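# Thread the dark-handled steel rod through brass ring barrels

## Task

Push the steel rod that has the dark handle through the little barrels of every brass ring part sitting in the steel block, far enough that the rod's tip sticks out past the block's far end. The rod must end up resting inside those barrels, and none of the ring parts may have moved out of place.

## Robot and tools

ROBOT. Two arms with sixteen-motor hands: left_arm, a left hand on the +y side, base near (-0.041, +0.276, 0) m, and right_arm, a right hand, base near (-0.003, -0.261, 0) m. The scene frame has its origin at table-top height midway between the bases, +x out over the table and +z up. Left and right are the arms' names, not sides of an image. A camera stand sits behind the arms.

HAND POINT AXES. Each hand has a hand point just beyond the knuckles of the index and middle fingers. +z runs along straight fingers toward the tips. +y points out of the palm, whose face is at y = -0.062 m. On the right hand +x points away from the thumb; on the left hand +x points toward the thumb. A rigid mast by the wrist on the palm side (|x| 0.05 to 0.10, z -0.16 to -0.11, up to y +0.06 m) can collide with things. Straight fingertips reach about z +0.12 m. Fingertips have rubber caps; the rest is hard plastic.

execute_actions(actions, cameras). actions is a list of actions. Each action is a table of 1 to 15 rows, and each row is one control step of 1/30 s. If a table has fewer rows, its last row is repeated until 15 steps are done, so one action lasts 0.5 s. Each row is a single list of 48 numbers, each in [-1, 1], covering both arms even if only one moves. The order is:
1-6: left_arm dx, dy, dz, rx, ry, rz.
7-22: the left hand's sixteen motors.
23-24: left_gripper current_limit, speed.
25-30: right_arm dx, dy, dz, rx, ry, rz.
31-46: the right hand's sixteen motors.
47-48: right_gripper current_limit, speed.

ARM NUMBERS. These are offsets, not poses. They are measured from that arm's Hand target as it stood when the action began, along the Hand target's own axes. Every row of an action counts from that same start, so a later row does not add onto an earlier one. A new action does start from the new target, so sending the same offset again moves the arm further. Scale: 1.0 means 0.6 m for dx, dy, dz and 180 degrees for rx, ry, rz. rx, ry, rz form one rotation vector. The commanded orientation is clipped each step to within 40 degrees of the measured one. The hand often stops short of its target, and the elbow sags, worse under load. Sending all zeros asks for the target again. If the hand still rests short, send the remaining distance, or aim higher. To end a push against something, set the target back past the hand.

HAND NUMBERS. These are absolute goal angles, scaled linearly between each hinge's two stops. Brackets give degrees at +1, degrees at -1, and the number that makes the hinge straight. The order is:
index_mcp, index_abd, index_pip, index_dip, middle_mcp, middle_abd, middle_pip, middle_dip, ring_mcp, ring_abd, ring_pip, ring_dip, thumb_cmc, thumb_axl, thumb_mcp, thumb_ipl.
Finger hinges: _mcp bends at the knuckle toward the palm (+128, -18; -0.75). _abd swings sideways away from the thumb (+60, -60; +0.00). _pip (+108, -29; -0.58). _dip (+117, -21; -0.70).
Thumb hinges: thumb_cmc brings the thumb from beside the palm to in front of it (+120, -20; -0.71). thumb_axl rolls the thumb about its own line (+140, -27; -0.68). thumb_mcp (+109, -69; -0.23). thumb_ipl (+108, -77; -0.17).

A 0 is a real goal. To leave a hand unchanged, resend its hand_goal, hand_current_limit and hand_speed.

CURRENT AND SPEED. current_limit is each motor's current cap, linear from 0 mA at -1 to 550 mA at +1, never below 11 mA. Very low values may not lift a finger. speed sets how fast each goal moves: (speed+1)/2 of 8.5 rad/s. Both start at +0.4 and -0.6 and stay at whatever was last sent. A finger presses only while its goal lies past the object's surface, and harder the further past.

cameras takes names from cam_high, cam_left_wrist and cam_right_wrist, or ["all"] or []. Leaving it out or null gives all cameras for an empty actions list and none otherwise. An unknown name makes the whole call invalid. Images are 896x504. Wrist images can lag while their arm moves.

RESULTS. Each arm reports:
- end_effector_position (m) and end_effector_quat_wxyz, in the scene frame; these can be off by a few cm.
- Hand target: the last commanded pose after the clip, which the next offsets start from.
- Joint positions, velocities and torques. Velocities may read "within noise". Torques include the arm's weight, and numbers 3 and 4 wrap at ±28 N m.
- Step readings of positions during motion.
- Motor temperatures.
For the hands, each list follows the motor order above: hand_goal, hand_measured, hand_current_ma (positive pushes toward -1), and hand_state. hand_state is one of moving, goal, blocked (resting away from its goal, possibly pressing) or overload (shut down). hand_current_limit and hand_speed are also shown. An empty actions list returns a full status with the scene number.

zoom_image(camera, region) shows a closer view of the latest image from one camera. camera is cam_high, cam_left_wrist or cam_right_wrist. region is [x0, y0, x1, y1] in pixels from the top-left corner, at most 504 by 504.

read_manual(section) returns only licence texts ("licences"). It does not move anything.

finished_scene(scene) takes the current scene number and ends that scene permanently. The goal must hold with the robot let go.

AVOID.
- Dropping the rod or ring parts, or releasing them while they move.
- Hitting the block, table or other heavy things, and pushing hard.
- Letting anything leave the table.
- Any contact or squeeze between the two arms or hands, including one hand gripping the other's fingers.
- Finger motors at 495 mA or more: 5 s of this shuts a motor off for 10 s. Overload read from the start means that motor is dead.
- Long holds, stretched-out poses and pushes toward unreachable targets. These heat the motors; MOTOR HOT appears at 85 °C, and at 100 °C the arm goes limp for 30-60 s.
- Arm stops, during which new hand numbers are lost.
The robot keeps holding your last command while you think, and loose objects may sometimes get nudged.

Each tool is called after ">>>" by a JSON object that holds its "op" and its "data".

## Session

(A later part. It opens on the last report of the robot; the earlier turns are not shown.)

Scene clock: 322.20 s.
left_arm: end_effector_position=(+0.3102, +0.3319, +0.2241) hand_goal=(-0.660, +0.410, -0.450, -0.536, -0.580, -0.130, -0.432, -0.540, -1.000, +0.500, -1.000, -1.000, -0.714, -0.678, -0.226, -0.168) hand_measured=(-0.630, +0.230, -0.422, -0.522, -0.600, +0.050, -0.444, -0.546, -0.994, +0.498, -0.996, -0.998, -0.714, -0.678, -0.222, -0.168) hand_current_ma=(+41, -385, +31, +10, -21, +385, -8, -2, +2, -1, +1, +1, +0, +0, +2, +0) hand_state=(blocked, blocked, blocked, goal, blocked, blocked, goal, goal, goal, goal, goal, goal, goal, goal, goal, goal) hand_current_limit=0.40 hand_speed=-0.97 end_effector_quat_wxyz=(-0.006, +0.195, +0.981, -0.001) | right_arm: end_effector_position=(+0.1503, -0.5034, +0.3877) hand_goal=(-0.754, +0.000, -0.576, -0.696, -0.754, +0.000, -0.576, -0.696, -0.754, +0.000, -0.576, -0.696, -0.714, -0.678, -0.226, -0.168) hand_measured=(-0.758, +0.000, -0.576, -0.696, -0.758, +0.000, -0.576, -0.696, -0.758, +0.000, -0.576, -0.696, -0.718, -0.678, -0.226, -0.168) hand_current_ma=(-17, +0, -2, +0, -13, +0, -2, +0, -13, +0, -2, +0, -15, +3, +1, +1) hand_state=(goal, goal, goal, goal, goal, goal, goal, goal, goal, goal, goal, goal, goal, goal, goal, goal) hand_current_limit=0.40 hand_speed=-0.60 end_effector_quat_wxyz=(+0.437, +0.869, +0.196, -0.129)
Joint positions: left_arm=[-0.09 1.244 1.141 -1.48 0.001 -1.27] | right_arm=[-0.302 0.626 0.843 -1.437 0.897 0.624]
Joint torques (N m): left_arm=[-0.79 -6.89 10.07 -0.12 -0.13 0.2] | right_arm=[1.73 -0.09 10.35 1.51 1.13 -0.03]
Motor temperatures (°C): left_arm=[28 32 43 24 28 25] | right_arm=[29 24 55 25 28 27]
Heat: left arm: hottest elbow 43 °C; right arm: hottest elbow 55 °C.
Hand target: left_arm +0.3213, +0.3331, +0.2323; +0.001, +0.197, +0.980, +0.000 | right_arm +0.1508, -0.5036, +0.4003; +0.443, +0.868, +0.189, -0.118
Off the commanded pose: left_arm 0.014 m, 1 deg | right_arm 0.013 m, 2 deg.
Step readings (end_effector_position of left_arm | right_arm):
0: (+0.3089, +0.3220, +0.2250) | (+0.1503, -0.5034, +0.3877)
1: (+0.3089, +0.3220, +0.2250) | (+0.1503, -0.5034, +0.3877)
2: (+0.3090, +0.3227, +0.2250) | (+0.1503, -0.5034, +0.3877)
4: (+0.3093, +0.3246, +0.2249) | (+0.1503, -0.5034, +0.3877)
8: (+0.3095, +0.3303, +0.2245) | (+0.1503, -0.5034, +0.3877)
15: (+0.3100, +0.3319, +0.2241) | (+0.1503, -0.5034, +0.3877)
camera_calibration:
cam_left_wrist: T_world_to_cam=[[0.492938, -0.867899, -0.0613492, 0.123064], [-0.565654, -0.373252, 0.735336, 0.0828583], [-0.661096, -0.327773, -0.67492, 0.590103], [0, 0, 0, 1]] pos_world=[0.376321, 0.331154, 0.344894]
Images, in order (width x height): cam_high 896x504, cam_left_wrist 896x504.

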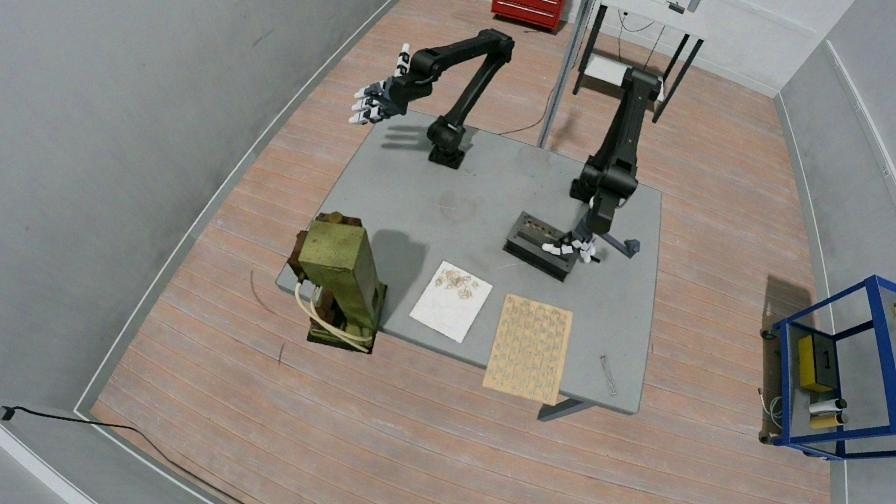

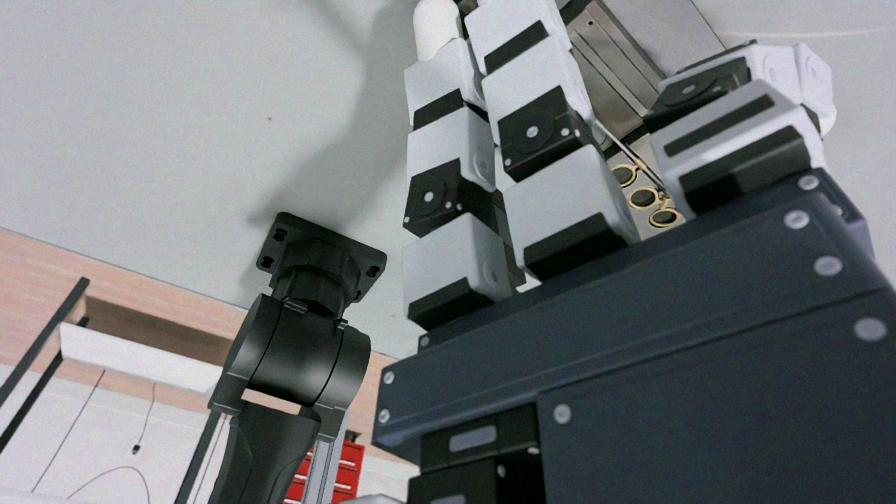

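>>> {"op": "execute_actions", "data": {"actions": [[[0.0029,0.0169,-0.004,0,0,0,-0.66,0.41,-0.45,-0.535,-0.58,-0.13,-0.431,-0.54,-1,0.5,-1,-1,-0.714,-0.678,-0.226,-0.168,0.4,-0.97,0,0,0,0,0,0,-0.754,0,-0.576,-0.696,-0.754,0,-0.576,-0.696,-0.754,0,-0.576,-0.696,-0.714,-0.678,-0.226,-0.168,0.4,-0.6]]], "cameras": ["cam_left_wrist","cam_high","cam_right_wrist"]}}

>>> {"op": "zoom_image", "data": {"camera": "cam_left_wrist", "region": [600, 120, 690, 210]}}

>>> {"op": "zoom_image", "data": {"camera": "cam_high", "region": [515, 210, 555, 250]}}

Scene clock: 328.93 s.
left_arm: end_effector_position=(+0.3106, +0.3416, +0.2231) hand_goal=(-0.660, +0.410, -0.450, -0.536, -0.580, -0.130, -0.432, -0.540, -1.000, +0.500, -1.000, -1.000, -0.714, -0.678, -0.226, -0.168) hand_measured=(-0.630, +0.230, -0.422, -0.522, -0.600, +0.050, -0.444, -0.546, -0.994, +0.498, -0.996, -0.998, -0.714, -0.678, -0.222, -0.168) hand_current_ma=(+38, -385, +31, +10, -21, +385, -8, -2, +2, -1, +1, +1, +0, +0, +2, +0) hand_state=(blocked, blocked, blocked, goal, blocked, blocked, goal, goal, goal, goal, goal, goal, goal, goal, goal, goal) hand_current_limit=0.40 hand_speed=-0.97 end_effector_quat_wxyz=(-0.009, +0.195, +0.981, -0.001) | right_arm: end_effector_position=(+0.1503, -0.5034, +0.3877) hand_goal=(-0.754, +0.000, -0.576, -0.696, -0.754, +0.000, -0.576, -0.696, -0.754, +0.000, -0.576, -0.696, -0.714, -0.678, -0.226, -0.168) hand_measured=(-0.758, +0.000, -0.576, -0.696, -0.758, +0.000, -0.576, -0.696, -0.758, +0.000, -0.576, -0.696, -0.718, -0.678, -0.226, -0.168) hand_current_ma=(-17, +0, -2, +0, -13, +0, -2, +0, -13, +0, -2, +0, -15, +3, +1, +1) hand_state=(goal, goal, goal, goal, goal, goal, goal, goal, goal, goal, goal, goal, goal, goal, goal, goal) hand_current_limit=0.40 hand_speed=-0.60 end_effector_quat_wxyz=(+0.437, +0.869, +0.196, -0.129)
Joint positions: left_arm=[-0.061 1.247 1.141 -1.482 0.001 -1.241] | right_arm=[-0.302 0.626 0.843 -1.437 0.897 0.624]
Joint torques (N m): left_arm=[-0.26 -6.89 10.73 -0.08 -0.13 0.22] | right_arm=[2.08 -0.03 10.41 1.65 1.14 -0.1]
Motor temperatures (°C): left_arm=[28 32 44 24 28 25] | right_arm=[29 24 55 25 28 27]
Heat: left arm: hottest elbow 44 °C; right arm: hottest elbow 55 °C.
Hand target: left_arm +0.3237, +0.3431, +0.2347; +0.001, +0.197, +0.980, +0.000 | right_arm +0.1508, -0.5036, +0.4003; +0.443, +0.868, +0.189, -0.118
Off the commanded pose: left_arm 0.018 m, 1 deg | right_arm 0.013 m, 2 deg.
Step readings (end_effector_position of left_arm | right_arm):
0: (+0.3102, +0.3319, +0.2241) | (+0.1503, -0.5034, +0.3877)
1: (+0.3102, +0.3319, +0.2241) | (+0.1503, -0.5034, +0.3877)
2: (+0.3103, +0.3326, +0.2241) | (+0.1503, -0.5034, +0.3877)
4: (+0.3105, +0.3343, +0.2240) | (+0.1503, -0.5034, +0.3877)
8: (+0.3101, +0.3400, +0.2235) | (+0.1503, -0.5034, +0.3877)
15: (+0.3104, +0.3417, +0.2231) | (+0.1503, -0.5034, +0.3877)
camera_calibration:
cam_left_wrist: T_world_to_cam=[[0.492607, -0.867882, -0.0641811, 0.131938], [-0.561428, -0.373281, 0.738552, 0.0854521], [-0.664934, -0.327783, -0.671134, 0.593226], [0, 0, 0, 1]] pos_world=[0.377438, 0.340854, 0.343492]
cam_right_wrist: T_world_to_cam=[[-0.38078, -0.50331, 0.775684, -0.468291], [-0.580963, 0.782851, 0.222769, 0.346264], [-0.719367, -0.365817, -0.590498, 0.280559], [0, 0, 0, 1]] pos_world=[0.224675, -0.404136, 0.451778]

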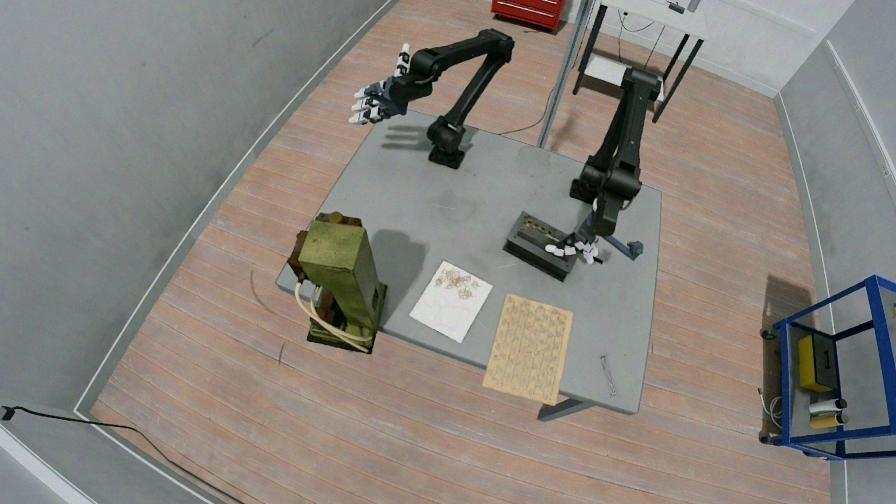

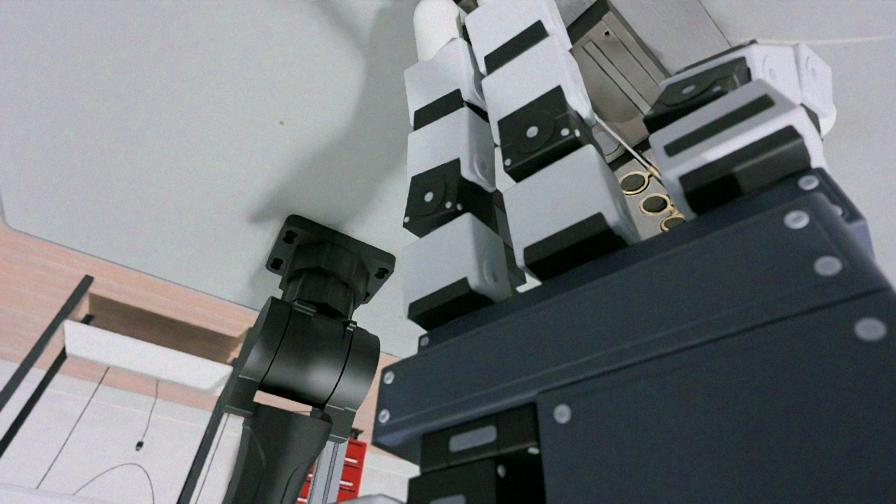

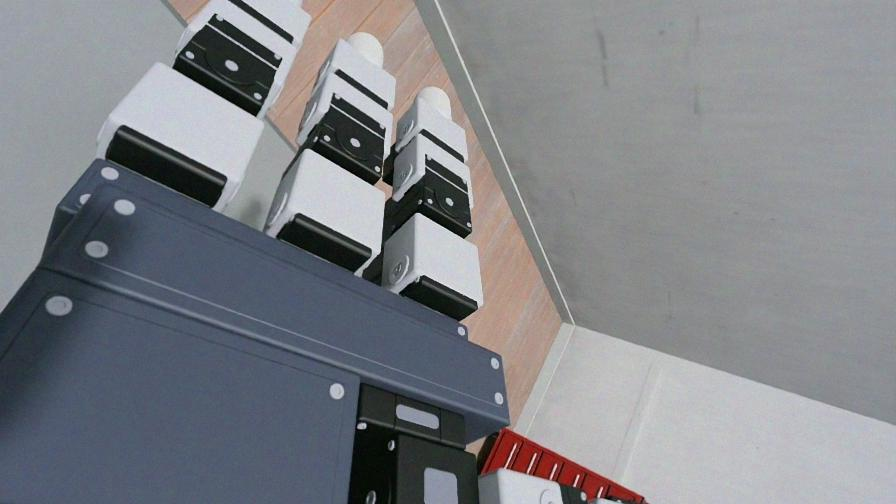

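Scaled by 5.600 from the camera's 896x504 image, which has a finer 1280x720 frame.

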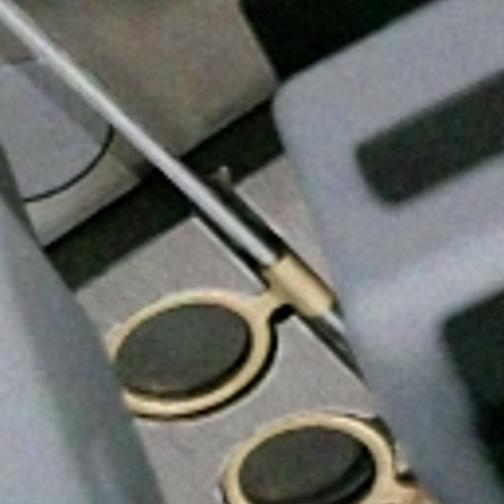

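Scaled by 12.600 from the camera's 896x504 image, which has a finer 1280x720 frame.

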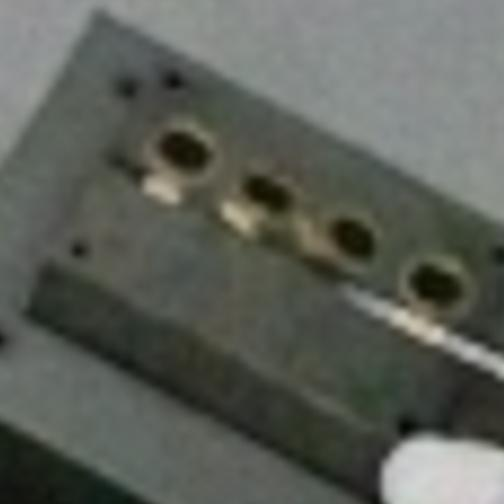

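>>> {"op": "execute_actions", "data": {"actions": [[[-0.0055,0.004,-0.007,0,0,0,-0.66,0.41,-0.45,-0.535,-0.58,-0.13,-0.431,-0.54,-1,0.5,-1,-1,-0.714,-0.678,-0.226,-0.168,0.4,-0.97,0,0,0,0,0,0,-0.754,0,-0.576,-0.696,-0.754,0,-0.576,-0.696,-0.754,0,-0.576,-0.696,-0.714,-0.678,-0.226,-0.168,0.4,-0.6]]]}}

Scene clock: 330.13 s.
left_arm: end_effector_position=(+0.3147, +0.3419, +0.2274) hand_goal=(-0.660, +0.410, -0.450, -0.536, -0.580, -0.130, -0.432, -0.540, -1.000, +0.500, -1.000, -1.000, -0.714, -0.678, -0.226, -0.168) hand_measured=(-0.630, +0.230, -0.422, -0.522, -0.600, +0.050, -0.444, -0.546, -0.994, +0.498, -0.996, -0.998, -0.714, -0.678, -0.222, -0.168) hand_current_ma=(+38, -385, +31, +10, -21, +385, -9, -2, +2, -1, +1, +1, +0, +0, +2, +0) hand_state=(blocked, blocked, blocked, goal, blocked, blocked, goal, goal, goal, goal, goal, goal, goal, goal, goal, goal) hand_current_limit=0.40 hand_speed=-0.97 end_effector_quat_wxyz=(-0.009, +0.196, +0.981, -0.001) | right_arm: end_effector_position=(+0.1503, -0.5034, +0.3877) hand_goal=(-0.754, +0.000, -0.576, -0.696, -0.754, +0.000, -0.576, -0.696, -0.754, +0.000, -0.576, -0.696, -0.714, -0.678, -0.226, -0.168) hand_measured=(-0.758, +0.000, -0.576, -0.696, -0.758, +0.000, -0.576, -0.696, -0.758, +0.000, -0.576, -0.696, -0.718, -0.678, -0.226, -0.168) hand_current_ma=(-17, +0, -2, +0, -13, +0, -2, +0, -13, +0, -2, +0, -15, +3, +1, +1) hand_state=(goal, goal, goal, goal, goal, goal, goal, goal, goal, goal, goal, goal, goal, goal, goal, goal) hand_current_limit=0.40 hand_speed=-0.60 end_effector_quat_wxyz=(+0.437, +0.869, +0.196, -0.129)
Joint positions: left_arm=[-0.059 1.256 1.16 -1.492 0.001 -1.237] | right_arm=[-0.302 0.626 0.843 -1.437 0.897 0.624]
Joint torques (N m): left_arm=[-0.21 -7.36 10.77 -0.1 -0.11 0.16] | right_arm=[2.32 -0.44 10.32 1.58 1.1 -0.07]
Motor temperatures (°C): left_arm=[28 32 44 24 28 25] | right_arm=[29 24 55 25 28 27]
Heat: left arm: hottest elbow 44 °C; right arm: hottest elbow 55 °C.
Hand target: left_arm +0.3277, +0.3441, +0.2390; +0.001, +0.197, +0.980, +0.000 | right_arm +0.1508, -0.5036, +0.4003; +0.443, +0.868, +0.189, -0.118
Off the commanded pose: left_arm 0.018 m, 1 deg | right_arm 0.013 m, 2 deg.
Step readings (end_effector_position of left_arm | right_arm):
0: (+0.3106, +0.3416, +0.2231) | (+0.1503, -0.5034, +0.3877)
1: (+0.3106, +0.3416, +0.2233) | (+0.1503, -0.5034, +0.3877)
2: (+0.3106, +0.3416, +0.2234) | (+0.1503, -0.5034, +0.3877)
4: (+0.3114, +0.3418, +0.2244) | (+0.1503, -0.5034, +0.3877)
8: (+0.3143, +0.3419, +0.2267) | (+0.1503, -0.5034, +0.3877)
15: (+0.3146, +0.3419, +0.2275) | (+0.1503, -0.5034, +0.3877)

>>> {"op": "execute_actions", "data": {"actions": []}}

>>> {"op": "zoom_image", "data": {"camera": "cam_high", "region": [522, 215, 552, 240]}}

>>> {"op": "zoom_image", "data": {"camera": "cam_left_wrist", "region": [615, 140, 695, 240]}}

Scene clock: 330.53 s.
left_arm: end_effector_position=(+0.3147, +0.3419, +0.2274) hand_goal=(-0.660, +0.410, -0.450, -0.536, -0.580, -0.130, -0.432, -0.540, -1.000, +0.500, -1.000, -1.000, -0.714, -0.678, -0.226, -0.168) hand_measured=(-0.630, +0.230, -0.422, -0.522, -0.600, +0.050, -0.444, -0.546, -0.994, +0.498, -0.996, -0.998, -0.714, -0.678, -0.222, -0.168) hand_current_ma=(+38, -385, +31, +10, -21, +385, -9, -2, +2, -1, +1, +1, +0, +0, +2, +0) hand_state=(blocked, blocked, blocked, goal, blocked, blocked, goal, goal, goal, goal, goal, goal, goal, goal, goal, goal) hand_current_limit=0.40 hand_speed=-0.97 end_effector_quat_wxyz=(-0.009, +0.196, +0.981, -0.001) | right_arm: end_effector_position=(+0.1503, -0.5034, +0.3877) hand_goal=(-0.754, +0.000, -0.576, -0.696, -0.754, +0.000, -0.576, -0.696, -0.754, +0.000, -0.576, -0.696, -0.714, -0.678, -0.226, -0.168) hand_measured=(-0.758, +0.000, -0.576, -0.696, -0.758, +0.000, -0.576, -0.696, -0.758, +0.000, -0.576, -0.696, -0.718, -0.678, -0.226, -0.168) hand_current_ma=(-17, +0, -2, +0, -13, +0, -2, +0, -13, +0, -2, +0, -15, +3, +1, +1) hand_state=(goal, goal, goal, goal, goal, goal, goal, goal, goal, goal, goal, goal, goal, goal, goal, goal) hand_current_limit=0.40 hand_speed=-0.60 end_effector_quat_wxyz=(+0.437, +0.869, +0.196, -0.129)
Joint positions: left_arm=[-0.059 1.256 1.16 -1.492 0.001 -1.237] | right_arm=[-0.302 0.626 0.843 -1.437 0.897 0.624]
Joint velocities: within noise
Joint torques (N m): left_arm=[-0.67 -7.12 10.66 -0.16 -0.11 0.19] | right_arm=[1.9 -0.21 9.94 1.52 1.1 -0.11]
Motor temperatures (°C): left_arm=[28 32 44 24 28 25] | right_arm=[29 24 55 25 28 27]
Heat: left arm: hottest elbow 44 °C; right arm: hottest elbow 55 °C.
Hand target: left_arm +0.3277, +0.3441, +0.2390; +0.002, +0.197, +0.980, +0.000 | right_arm +0.1508, -0.5036, +0.4003; +0.443, +0.868, +0.189, -0.118
Off the commanded pose: left_arm 0.018 m, 1 deg | right_arm 0.013 m, 2 deg.
camera_calibration:
cam_left_wrist: T_world_to_cam=[[0.490294, -0.869197, -0.0641023, 0.131578], [-0.562381, -0.371699, 0.738625, 0.0844872], [-0.665838, -0.326093, -0.671061, 0.598547], [0, 0, 0, 1]] pos_world=[0.381537, 0.340953, 0.347692]
cam_right_wrist: T_world_to_cam=[[-0.38078, -0.50331, 0.775684, -0.468291], [-0.580963, 0.782851, 0.222769, 0.346264], [-0.719367, -0.365817, -0.590498, 0.280559], [0, 0, 0, 1]] pos_world=[0.224675, -0.404136, 0.451778]

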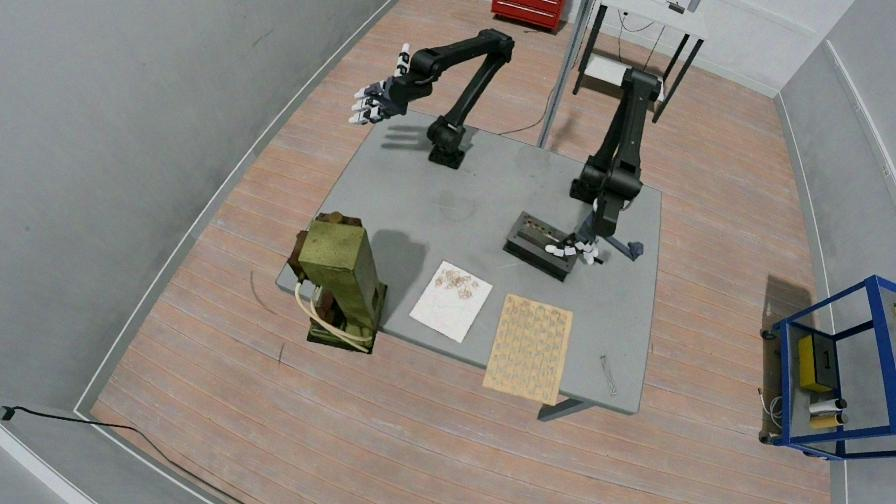

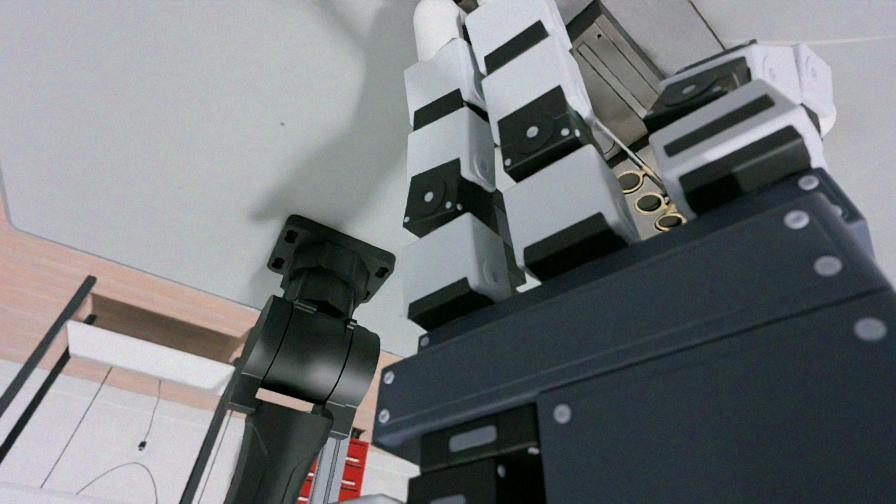

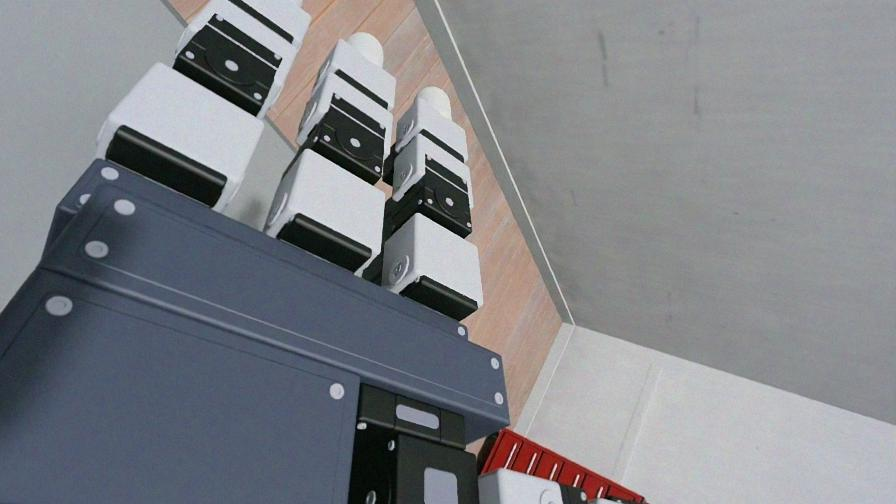

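Scaled by 16.800 from the camera's 896x504 image, which has a finer 1280x720 frame.

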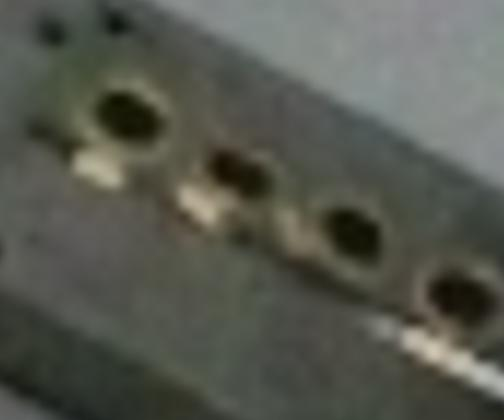

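Scaled by 5.040 from the camera's 896x504 image, which has a finer 1280x720 frame.

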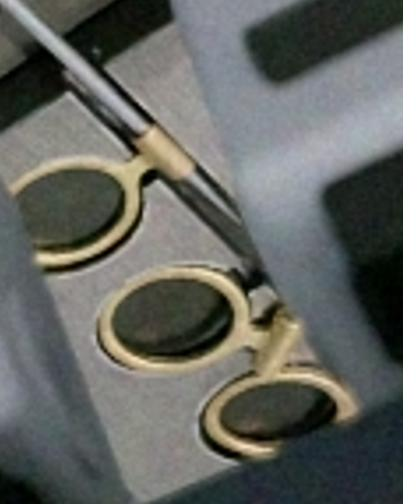

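>>> {"op": "execute_actions", "data": {"actions": [[[0.0029,0.0169,0,0,0,0,-0.66,0.41,-0.45,-0.535,-0.58,-0.13,-0.431,-0.54,-1,0.5,-1,-1,-0.714,-0.678,-0.226,-0.168,0.4,-0.97,0,0,0,0,0,0,-0.754,0,-0.576,-0.696,-0.754,0,-0.576,-0.696,-0.754,0,-0.576,-0.696,-0.714,-0.678,-0.226,-0.168,0.4,-0.6]]]}}

>>> {"op": "execute_actions", "data": {"actions": [[[0.0029,0.0169,0,0,0,0,-0.66,0.41,-0.45,-0.535,-0.58,-0.13,-0.431,-0.54,-1,0.5,-1,-1,-0.714,-0.678,-0.226,-0.168,0.4,-0.97,0,0,0,0,0,0,-0.754,0,-0.576,-0.696,-0.754,0,-0.576,-0.696,-0.754,0,-0.576,-0.696,-0.714,-0.678,-0.226,-0.168,0.4,-0.6]]], "cameras": ["cam_left_wrist","cam_high"]}}

>>> {"op": "zoom_image", "data": {"camera": "cam_left_wrist", "region": [600, 120, 690, 220]}}

>>> {"op": "zoom_image", "data": {"camera": "cam_high", "region": [522, 215, 562, 250]}}

Scene clock: 337.87 s.
left_arm: end_effector_position=(+0.3167, +0.3523, +0.2272) hand_goal=(-0.660, +0.410, -0.450, -0.536, -0.580, -0.130, -0.432, -0.540, -1.000, +0.500, -1.000, -1.000, -0.714, -0.678, -0.226, -0.168) hand_measured=(-0.630, +0.230, -0.422, -0.522, -0.600, +0.050, -0.444, -0.546, -0.994, +0.498, -0.996, -0.998, -0.714, -0.678, -0.222, -0.168) hand_current_ma=(+38, -385, +31, +10, -21, +385, -9, -2, +2, -1, +1, +1, +0, +0, +2, +0) hand_state=(blocked, blocked, blocked, goal, blocked, blocked, goal, goal, goal, goal, goal, goal, goal, goal, goal, goal) hand_current_limit=0.40 hand_speed=-0.97 end_effector_quat_wxyz=(-0.009, +0.195, +0.981, -0.002) | right_arm: end_effector_position=(+0.1503, -0.5034, +0.3877) hand_goal=(-0.754, +0.000, -0.576, -0.696, -0.754, +0.000, -0.576, -0.696, -0.754, +0.000, -0.576, -0.696, -0.714, -0.678, -0.226, -0.168) hand_measured=(-0.758, +0.000, -0.576, -0.696, -0.758, +0.000, -0.576, -0.696, -0.758, +0.000, -0.576, -0.696, -0.718, -0.678, -0.226, -0.168) hand_current_ma=(-17, +0, -2, +0, -13, +0, -2, +0, -13, +0, -2, +0, -15, +3, +1, +1) hand_state=(goal, goal, goal, goal, goal, goal, goal, goal, goal, goal, goal, goal, goal, goal, goal, goal) hand_current_limit=0.40 hand_speed=-0.60 end_effector_quat_wxyz=(+0.437, +0.869, +0.196, -0.129)
Joint positions: left_arm=[-0.029 1.261 1.164 -1.492 0 -1.21] | right_arm=[-0.302 0.626 0.843 -1.437 0.897 0.624]
Joint torques (N m): left_arm=[-0.62 -6.89 10.66 -0.08 -0.11 0.09] | right_arm=[2.9 -0.5 10.26 1.48 1.15 -0.09]
Motor temperatures (°C): left_arm=[28 31 46 24 28 25] | right_arm=[29 24 56 25 28 27]
Heat: left arm: hottest elbow 46 °C; right arm: hottest elbow 56 °C.
Hand target: left_arm +0.3300, +0.3541, +0.2389; +0.001, +0.197, +0.980, +0.000 | right_arm +0.1508, -0.5036, +0.4003; +0.443, +0.868, +0.189, -0.118
Off the commanded pose: left_arm 0.018 m, 1 deg | right_arm 0.013 m, 2 deg.
Step readings (end_effector_position of left_arm | right_arm):
0: (+0.3147, +0.3419, +0.2274) | (+0.1503, -0.5034, +0.3877)
1: (+0.3147, +0.3419, +0.2274) | (+0.1503, -0.5034, +0.3877)
2: (+0.3148, +0.3423, +0.2272) | (+0.1503, -0.5034, +0.3877)
4: (+0.3149, +0.3448, +0.2270) | (+0.1503, -0.5034, +0.3877)
8: (+0.3152, +0.3506, +0.2265) | (+0.1503, -0.5034, +0.3877)
15: (+0.3165, +0.3523, +0.2272) | (+0.1503, -0.5034, +0.3877)

Scene clock: 338.60 s.
left_arm: end_effector_position=(+0.3188, +0.3620, +0.2273) hand_goal=(-0.660, +0.410, -0.450, -0.536, -0.580, -0.130, -0.432, -0.540, -1.000, +0.500, -1.000, -1.000, -0.714, -0.678, -0.226, -0.168) hand_measured=(-0.630, +0.230, -0.422, -0.522, -0.600, +0.050, -0.444, -0.546, -0.994, +0.498, -0.996, -0.998, -0.714, -0.678, -0.222, -0.168) hand_current_ma=(+38, -385, +31, +10, -21, +385, -9, -2, +2, -1, +1, +1, +0, +0, +2, +0) hand_state=(blocked, blocked, blocked, goal, blocked, blocked, goal, goal, goal, goal, goal, goal, goal, goal, goal, goal) hand_current_limit=0.40 hand_speed=-0.97 end_effector_quat_wxyz=(-0.009, +0.195, +0.981, -0.002) | right_arm: end_effector_position=(+0.1503, -0.5034, +0.3877) hand_goal=(-0.754, +0.000, -0.576, -0.696, -0.754, +0.000, -0.576, -0.696, -0.754, +0.000, -0.576, -0.696, -0.714, -0.678, -0.226, -0.168) hand_measured=(-0.758, +0.000, -0.576, -0.696, -0.758, +0.000, -0.576, -0.696, -0.758, +0.000, -0.576, -0.696, -0.718, -0.678, -0.226, -0.168) hand_current_ma=(-17, +0, -2, +0, -13, +0, -2, +0, -13, +0, -2, +0, -15, +3, +1, +1) hand_state=(goal, goal, goal, goal, goal, goal, goal, goal, goal, goal, goal, goal, goal, goal, goal, goal) hand_current_limit=0.40 hand_speed=-0.60 end_effector_quat_wxyz=(+0.437, +0.869, +0.196, -0.129)
Joint positions: left_arm=[-0.001 1.267 1.169 -1.492 0 -1.182] | right_arm=[-0.302 0.626 0.843 -1.437 0.897 0.624]
Joint torques (N m): left_arm=[-0.79 -7 10.63 0.18 -0.11 0.16] | right_arm=[1.96 0.15 10 1.65 1.16 -0.06]
Motor temperatures (°C): left_arm=[28 31 46 24 28 25] | right_arm=[29 24 56 25 28 27]
Heat: left arm: hottest elbow 46 °C; right arm: hottest elbow 56 °C.
Hand target: left_arm +0.3323, +0.3642, +0.2389; +0.001, +0.197, +0.980, +0.000 | right_arm +0.1508, -0.5036, +0.4003; +0.443, +0.868, +0.189, -0.118
Off the commanded pose: left_arm 0.018 m, 1 deg | right_arm 0.013 m, 2 deg.
Step readings (end_effector_position of left_arm | right_arm):
0: (+0.3167, +0.3523, +0.2272) | (+0.1503, -0.5034, +0.3877)
1: (+0.3167, +0.3524, +0.2272) | (+0.1503, -0.5034, +0.3877)
2: (+0.3167, +0.3530, +0.2272) | (+0.1503, -0.5034, +0.3877)
4: (+0.3170, +0.3548, +0.2270) | (+0.1503, -0.5034, +0.3877)
8: (+0.3178, +0.3602, +0.2271) | (+0.1503, -0.5034, +0.3877)
15: (+0.3186, +0.3620, +0.2273) | (+0.1503, -0.5034, +0.3877)
camera_calibration:
cam_left_wrist: T_world_to_cam=[[0.492475, -0.867944, -0.0643611, 0.145897], [-0.560298, -0.372764, 0.739671, 0.0938208], [-0.665984, -0.328208, -0.669884, 0.608311], [0, 0, 0, 1]] pos_world=[0.385843, 0.361256, 0.347492]
Images, in order (width x height): cam_high 896x504, cam_left_wrist 896x504.

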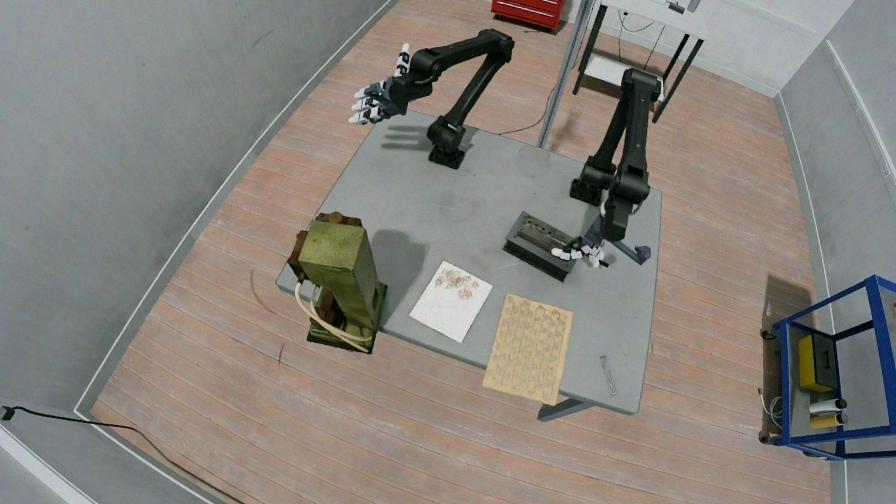

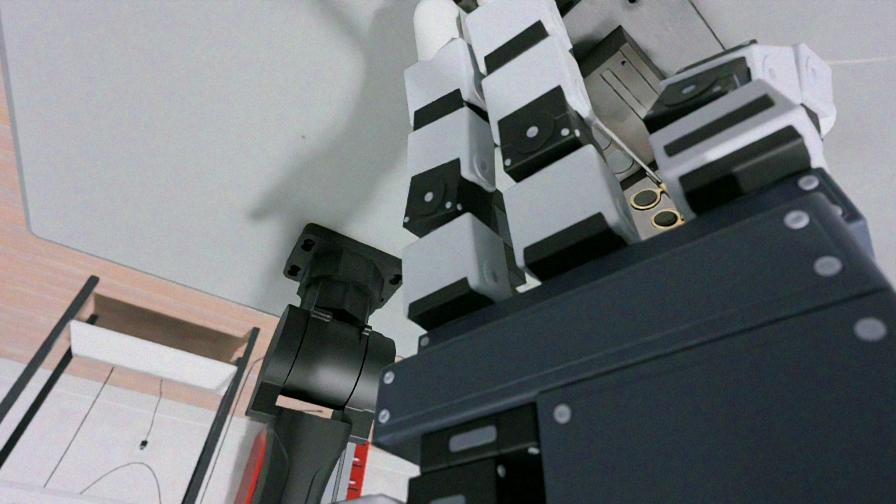

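Scaled by 5.040 from the camera's 896x504 image, which has a finer 1280x720 frame.

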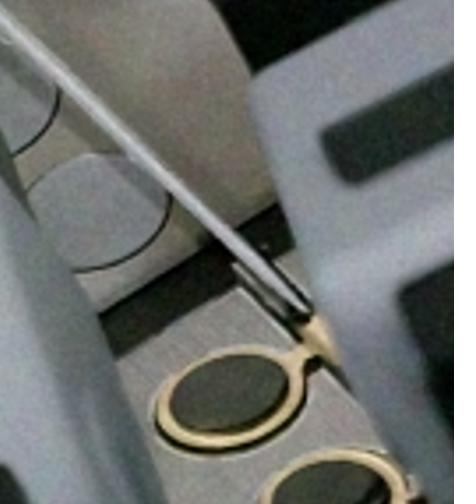

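Scaled by 12.600 from the camera's 896x504 image, which has a finer 1280x720 frame.

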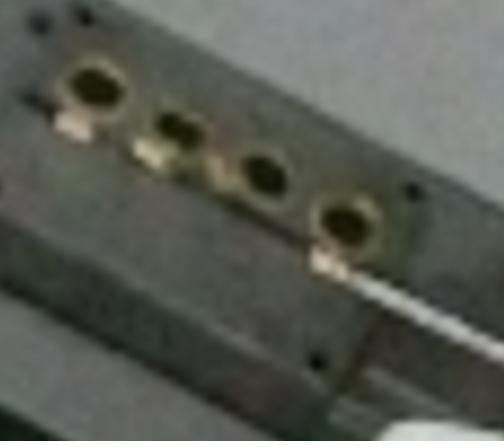

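>>> {"op": "execute_actions", "data": {"actions": [[[0.0029,0.0169,0,0,0,0,-0.66,0.41,-0.45,-0.535,-0.58,-0.13,-0.431,-0.54,-1,0.5,-1,-1,-0.714,-0.678,-0.226,-0.168,0.4,-0.97,0,0,0,0,0,0,-0.754,0,-0.576,-0.696,-0.754,0,-0.576,-0.696,-0.754,0,-0.576,-0.696,-0.714,-0.678,-0.226,-0.168,0.4,-0.6]]]}}

>>> {"op": "execute_actions", "data": {"actions": [[[0,0.005,-0.0117,0,0,0,-0.66,0.41,-0.45,-0.535,-0.58,-0.13,-0.431,-0.54,-1,0.5,-1,-1,-0.714,-0.678,-0.226,-0.168,0.4,-0.97,0,0,0,0,0,0,-0.754,0,-0.576,-0.696,-0.754,0,-0.576,-0.696,-0.754,0,-0.576,-0.696,-0.714,-0.678,-0.226,-0.168,0.4,-0.6]]], "cameras": ["cam_left_wrist","cam_high"]}}

>>> {"op": "zoom_image", "data": {"camera": "cam_left_wrist", "region": [600, 120, 690, 220]}}

>>> {"op": "zoom_image", "data": {"camera": "cam_high", "region": [522, 215, 562, 250]}}

Scene clock: 339.87 s.
left_arm: end_effector_position=(+0.3211, +0.3715, +0.2274) hand_goal=(-0.660, +0.410, -0.450, -0.536, -0.580, -0.130, -0.432, -0.540, -1.000, +0.500, -1.000, -1.000, -0.714, -0.678, -0.226, -0.168) hand_measured=(-0.630, +0.230, -0.422, -0.522, -0.600, +0.050, -0.444, -0.546, -0.994, +0.498, -0.996, -0.998, -0.714, -0.678, -0.222, -0.168) hand_current_ma=(+38, -385, +31, +10, -21, +385, -9, -2, +2, -1, +1, +1, +0, +0, +2, +0) hand_state=(blocked, blocked, blocked, goal, blocked, blocked, goal, goal, goal, goal, goal, goal, goal, goal, goal, goal) hand_current_limit=0.40 hand_speed=-0.97 end_effector_quat_wxyz=(-0.009, +0.195, +0.981, -0.002) | right_arm: end_effector_position=(+0.1503, -0.5034, +0.3877) hand_goal=(-0.754, +0.000, -0.576, -0.696, -0.754, +0.000, -0.576, -0.696, -0.754, +0.000, -0.576, -0.696, -0.714, -0.678, -0.226, -0.168) hand_measured=(-0.758, +0.000, -0.576, -0.696, -0.758, +0.000, -0.576, -0.696, -0.758, +0.000, -0.576, -0.696, -0.718, -0.678, -0.226, -0.168) hand_current_ma=(-17, +0, -2, +0, -13, +0, -2, +0, -13, +0, -2, +0, -15, +3, +1, +1) hand_state=(goal, goal, goal, goal, goal, goal, goal, goal, goal, goal, goal, goal, goal, goal, goal, goal) hand_current_limit=0.40 hand_speed=-0.60 end_effector_quat_wxyz=(+0.437, +0.869, +0.196, -0.129)
Joint positions: left_arm=[0.026 1.273 1.175 -1.492 0.001 -1.154] | right_arm=[-0.302 0.626 0.843 -1.437 0.897 0.624]
Joint torques (N m): left_arm=[-0.67 -7.18 10.8 0.06 -0.14 0.21] | right_arm=[2.67 -0.03 10.25 1.5 1.15 -0.03]
Motor temperatures (°C): left_arm=[28 31 47 24 28 25] | right_arm=[29 24 56 25 28 27]
Heat: left arm: hottest elbow 47 °C; right arm: hottest elbow 56 °C.
Hand target: left_arm +0.3347, +0.3741, +0.2389; +0.001, +0.197, +0.980, +0.000 | right_arm +0.1508, -0.5036, +0.4003; +0.443, +0.868, +0.189, -0.118
Off the commanded pose: left_arm 0.018 m, 1 deg | right_arm 0.013 m, 2 deg.
Step readings (end_effector_position of left_arm | right_arm):
0: (+0.3188, +0.3620, +0.2273) | (+0.1503, -0.5034, +0.3877)
1: (+0.3189, +0.3620, +0.2273) | (+0.1503, -0.5034, +0.3877)
2: (+0.3189, +0.3626, +0.2273) | (+0.1503, -0.5034, +0.3877)
4: (+0.3193, +0.3644, +0.2272) | (+0.1503, -0.5034, +0.3877)
8: (+0.3201, +0.3698, +0.2273) | (+0.1503, -0.5034, +0.3877)
15: (+0.3208, +0.3716, +0.2272) | (+0.1503, -0.5034, +0.3877)

Scene clock: 340.57 s.
left_arm: end_effector_position=(+0.3233, +0.3734, +0.2347) hand_goal=(-0.660, +0.410, -0.450, -0.536, -0.580, -0.130, -0.432, -0.540, -1.000, +0.500, -1.000, -1.000, -0.714, -0.678, -0.226, -0.168) hand_measured=(-0.630, +0.230, -0.422, -0.522, -0.600, +0.050, -0.444, -0.546, -0.994, +0.498, -0.996, -0.998, -0.714, -0.678, -0.222, -0.168) hand_current_ma=(+38, -385, +31, +10, -21, +385, -9, -2, +2, -1, +1, +1, +0, +0, +2, +0) hand_state=(blocked, blocked, blocked, goal, blocked, blocked, goal, goal, goal, goal, goal, goal, goal, goal, goal, goal) hand_current_limit=0.40 hand_speed=-0.97 end_effector_quat_wxyz=(-0.008, +0.196, +0.981, -0.002) | right_arm: end_effector_position=(+0.1503, -0.5034, +0.3877) hand_goal=(-0.754, +0.000, -0.576, -0.696, -0.754, +0.000, -0.576, -0.696, -0.754, +0.000, -0.576, -0.696, -0.714, -0.678, -0.226, -0.168) hand_measured=(-0.758, +0.000, -0.576, -0.696, -0.758, +0.000, -0.576, -0.696, -0.758, +0.000, -0.576, -0.696, -0.718, -0.678, -0.226, -0.168) hand_current_ma=(-17, +0, -2, +0, -13, +0, -2, +0, -13, +0, -2, +0, -15, +3, +1, +1) hand_state=(goal, goal, goal, goal, goal, goal, goal, goal, goal, goal, goal, goal, goal, goal, goal, goal) hand_current_limit=0.40 hand_speed=-0.60 end_effector_quat_wxyz=(+0.437, +0.869, +0.196, -0.129)
Joint positions: left_arm=[0.031 1.275 1.196 -1.509 0.001 -1.146] | right_arm=[-0.302 0.626 0.843 -1.437 0.897 0.624]
Joint torques (N m): left_arm=[-0.38 -7.12 10.67 0.06 -0.12 0.15] | right_arm=[1.79 0.03 10.39 1.54 1.12 -0.05]
Motor temperatures (°C): left_arm=[28 31 47 24 28 25] | right_arm=[29 24 56 25 28 27]
Heat: left arm: hottest elbow 47 °C; right arm: hottest elbow 56 °C.
Hand target: left_arm +0.3357, +0.3768, +0.2459; +0.001, +0.197, +0.980, +0.000 | right_arm +0.1508, -0.5036, +0.4003; +0.443, +0.868, +0.189, -0.118
Off the commanded pose: left_arm 0.017 m, 1 deg | right_arm 0.013 m, 2 deg.
Step readings (end_effector_position of left_arm | right_arm):
0: (+0.3211, +0.3715, +0.2274) | (+0.1503, -0.5034, +0.3877)
1: (+0.3210, +0.3715, +0.2273) | (+0.1503, -0.5034, +0.3877)
2: (+0.3209, +0.3717, +0.2276) | (+0.1503, -0.5034, +0.3877)
4: (+0.3211, +0.3722, +0.2291) | (+0.1503, -0.5034, +0.3877)
8: (+0.3229, +0.3731, +0.2333) | (+0.1503, -0.5034, +0.3877)
15: (+0.3233, +0.3734, +0.2347) | (+0.1503, -0.5034, +0.3877)
camera_calibration:
cam_left_wrist: T_world_to_cam=[[0.49034, -0.869293, -0.0624227, 0.154865], [-0.56299, -0.37061, 0.738709, 0.0953863], [-0.665289, -0.327075, -0.671128, 0.619685], [0, 0, 0, 1]] pos_world=[0.390035, 0.372658, 0.355093]
Images, in order (width x height): cam_high 896x504, cam_left_wrist 896x504.

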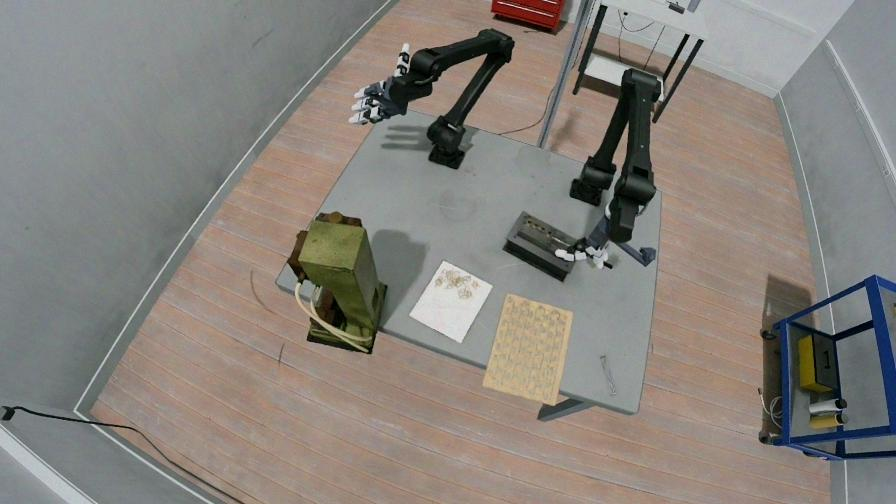

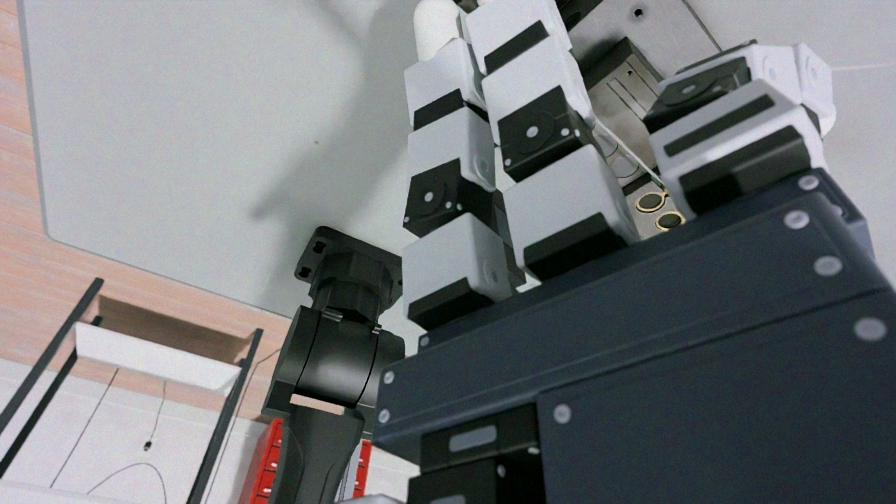

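Scaled by 5.040 from the camera's 896x504 image, which has a finer 1280x720 frame.

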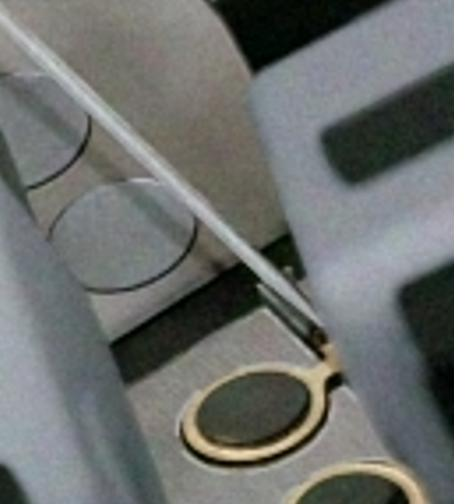

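Scaled by 12.600 from the camera's 896x504 image, which has a finer 1280x720 frame.

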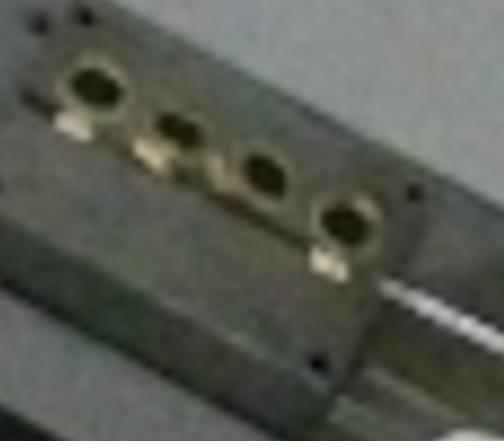

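>>> {"op": "execute_actions", "data": {"actions": [[[0.0191,-0.0062,0.011,0,0,0,-0.66,0.41,-0.45,-0.535,-0.58,-0.13,-0.431,-0.54,-1,0.5,-1,-1,-0.714,-0.678,-0.226,-0.168,0.4,-0.97,0,0,0,0,0,0,-0.754,0,-0.576,-0.696,-0.754,0,-0.576,-0.696,-0.754,0,-0.576,-0.696,-0.714,-0.678,-0.226,-0.168,0.4,-0.6]],[[0.0191,-0.0062,0.011,0,0,0,-0.66,0.41,-0.45,-0.535,-0.58,-0.13,-0.431,-0.54,-1,0.5,-1,-1,-0.714,-0.678,-0.226,-0.168,0.4,-0.97,0,0,0,0,0,0,-0.754,0,-0.576,-0.696,-0.754,0,-0.576,-0.696,-0.754,0,-0.576,-0.696,-0.714,-0.678,-0.226,-0.168,0.4,-0.6]]], "cameras": ["cam_left_wrist","cam_high"]}}

>>> {"op": "zoom_image", "data": {"camera": "cam_left_wrist", "region": [600, 120, 690, 220]}}

>>> {"op": "zoom_image", "data": {"camera": "cam_high", "region": [522, 215, 562, 250]}}

Scene clock: 343.10 s.
left_arm: end_effector_position=(+0.3121, +0.3761, +0.2323) hand_goal=(-0.660, +0.410, -0.450, -0.536, -0.580, -0.130, -0.432, -0.540, -1.000, +0.500, -1.000, -1.000, -0.714, -0.678, -0.226, -0.168) hand_measured=(-0.630, +0.230, -0.422, -0.522, -0.600, +0.050, -0.444, -0.546, -0.994, +0.498, -0.996, -0.998, -0.714, -0.678, -0.222, -0.168) hand_current_ma=(+38, -385, +31, +10, -21, +385, -9, -2, +2, -1, +1, +1, +0, +0, +2, +0) hand_state=(blocked, blocked, blocked, goal, blocked, blocked, goal, goal, goal, goal, goal, goal, goal, goal, goal, goal) hand_current_limit=0.40 hand_speed=-0.97 end_effector_quat_wxyz=(-0.003, +0.196, +0.981, -0.001) | right_arm: end_effector_position=(+0.1503, -0.5034, +0.3877) hand_goal=(-0.754, +0.000, -0.576, -0.696, -0.754, +0.000, -0.576, -0.696, -0.754, +0.000, -0.576, -0.696, -0.714, -0.678, -0.226, -0.168) hand_measured=(-0.758, +0.000, -0.576, -0.696, -0.758, +0.000, -0.576, -0.696, -0.758, +0.000, -0.576, -0.696, -0.718, -0.678, -0.226, -0.168) hand_current_ma=(-17, +0, -2, +0, -13, +0, -2, +0, -13, +0, -2, +0, -15, +3, +1, +1) hand_state=(goal, goal, goal, goal, goal, goal, goal, goal, goal, goal, goal, goal, goal, goal, goal, goal) hand_current_limit=0.40 hand_speed=-0.60 end_effector_quat_wxyz=(+0.437, +0.869, +0.196, -0.129)
Joint positions: left_arm=[0.04 1.24 1.159 -1.497 0.001 -1.138] | right_arm=[-0.302 0.626 0.843 -1.437 0.897 0.624]
Joint torques (N m): left_arm=[-0.44 -8.94 7.04 0.53 -0.09 0.19] | right_arm=[1.79 0.38 10.29 1.22 1.13 -0.11]
Motor temperatures (°C): left_arm=[28 31 47 24 28 25] | right_arm=[29 24 56 25 28 27]
Heat: left arm: hottest elbow 47 °C; right arm: hottest elbow 56 °C.
Hand target: left_arm +0.3118, +0.3789, +0.2327; +0.002, +0.197, +0.980, +0.000 | right_arm +0.1508, -0.5036, +0.4003; +0.443, +0.868, +0.189, -0.118
Off the commanded pose: left_arm 0.003 m, 1 deg | right_arm 0.013 m, 2 deg.
Step readings (end_effector_position of left_arm | right_arm):
0: (+0.3233, +0.3734, +0.2347) | (+0.1503, -0.5034, +0.3877)
1: (+0.3233, +0.3734, +0.2347) | (+0.1503, -0.5034, +0.3877)
2: (+0.3233, +0.3736, +0.2347) | (+0.1503, -0.5034, +0.3877)
4: (+0.3233, +0.3738, +0.2347) | (+0.1503, -0.5034, +0.3877)
8: (+0.3232, +0.3748, +0.2347) | (+0.1503, -0.5034, +0.3877)
15: (+0.3229, +0.3751, +0.2358) | (+0.1503, -0.5034, +0.3877)
16: (+0.3228, +0.3751, +0.2359) | (+0.1503, -0.5034, +0.3877)
17: (+0.3225, +0.3750, +0.2357) | (+0.1503, -0.5034, +0.3877)
19: (+0.3203, +0.3752, +0.2343) | (+0.1503, -0.5034, +0.3877)
23: (+0.3127, +0.3759, +0.2320) | (+0.1503, -0.5034, +0.3877)
30: (+0.3121, +0.3761, +0.2324) | (+0.1503, -0.5034, +0.3877)
camera_calibration:
cam_left_wrist: T_world_to_cam=[[0.490897, -0.869294, -0.0578565, 0.161322], [-0.569994, -0.370684, 0.73328, 0.0953649], [-0.658883, -0.326987, -0.677461, 0.610945], [0, 0, 0, 1]] pos_world=[0.377706, 0.375358, 0.353296]
Images, in order (width x height): cam_high 896x504, cam_left_wrist 896x504.

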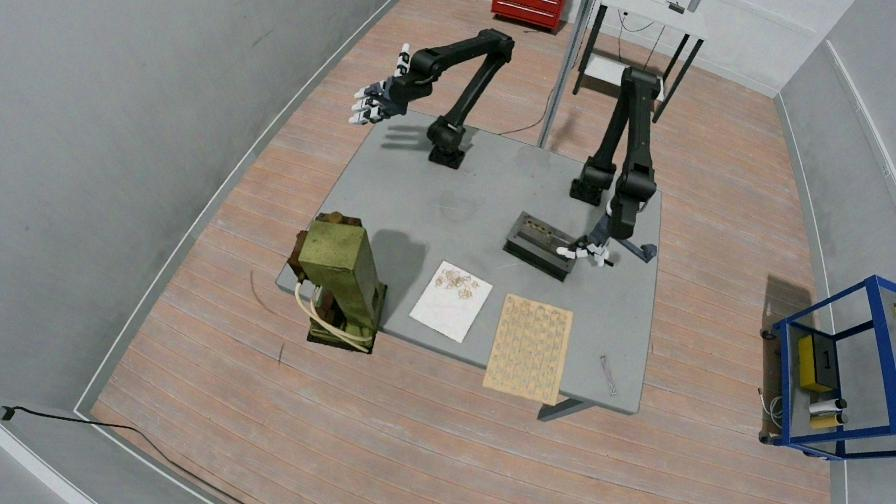

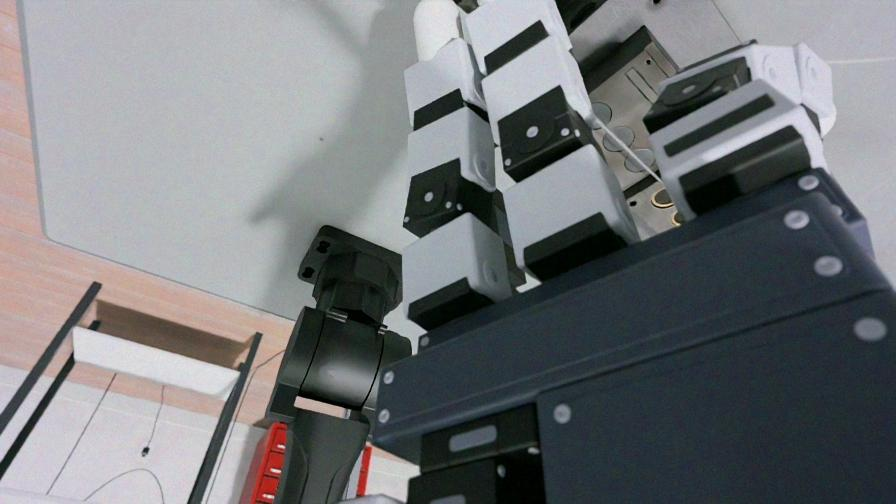

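Scaled by 5.040 from the camera's 896x504 image, which has a finer 1280x720 frame.

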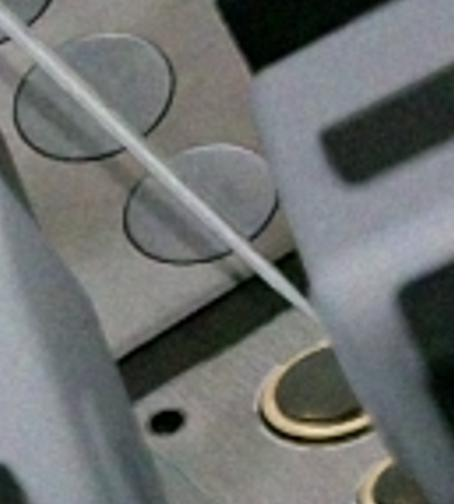

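Scaled by 12.600 from the camera's 896x504 image, which has a finer 1280x720 frame.

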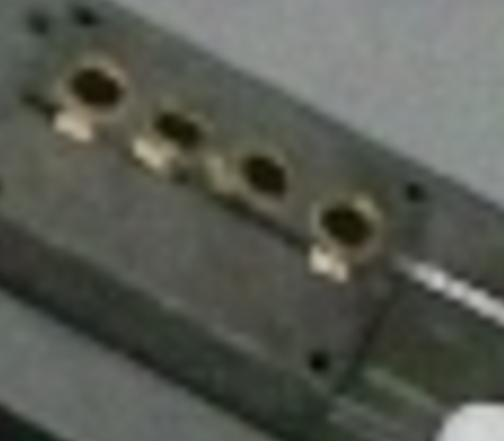

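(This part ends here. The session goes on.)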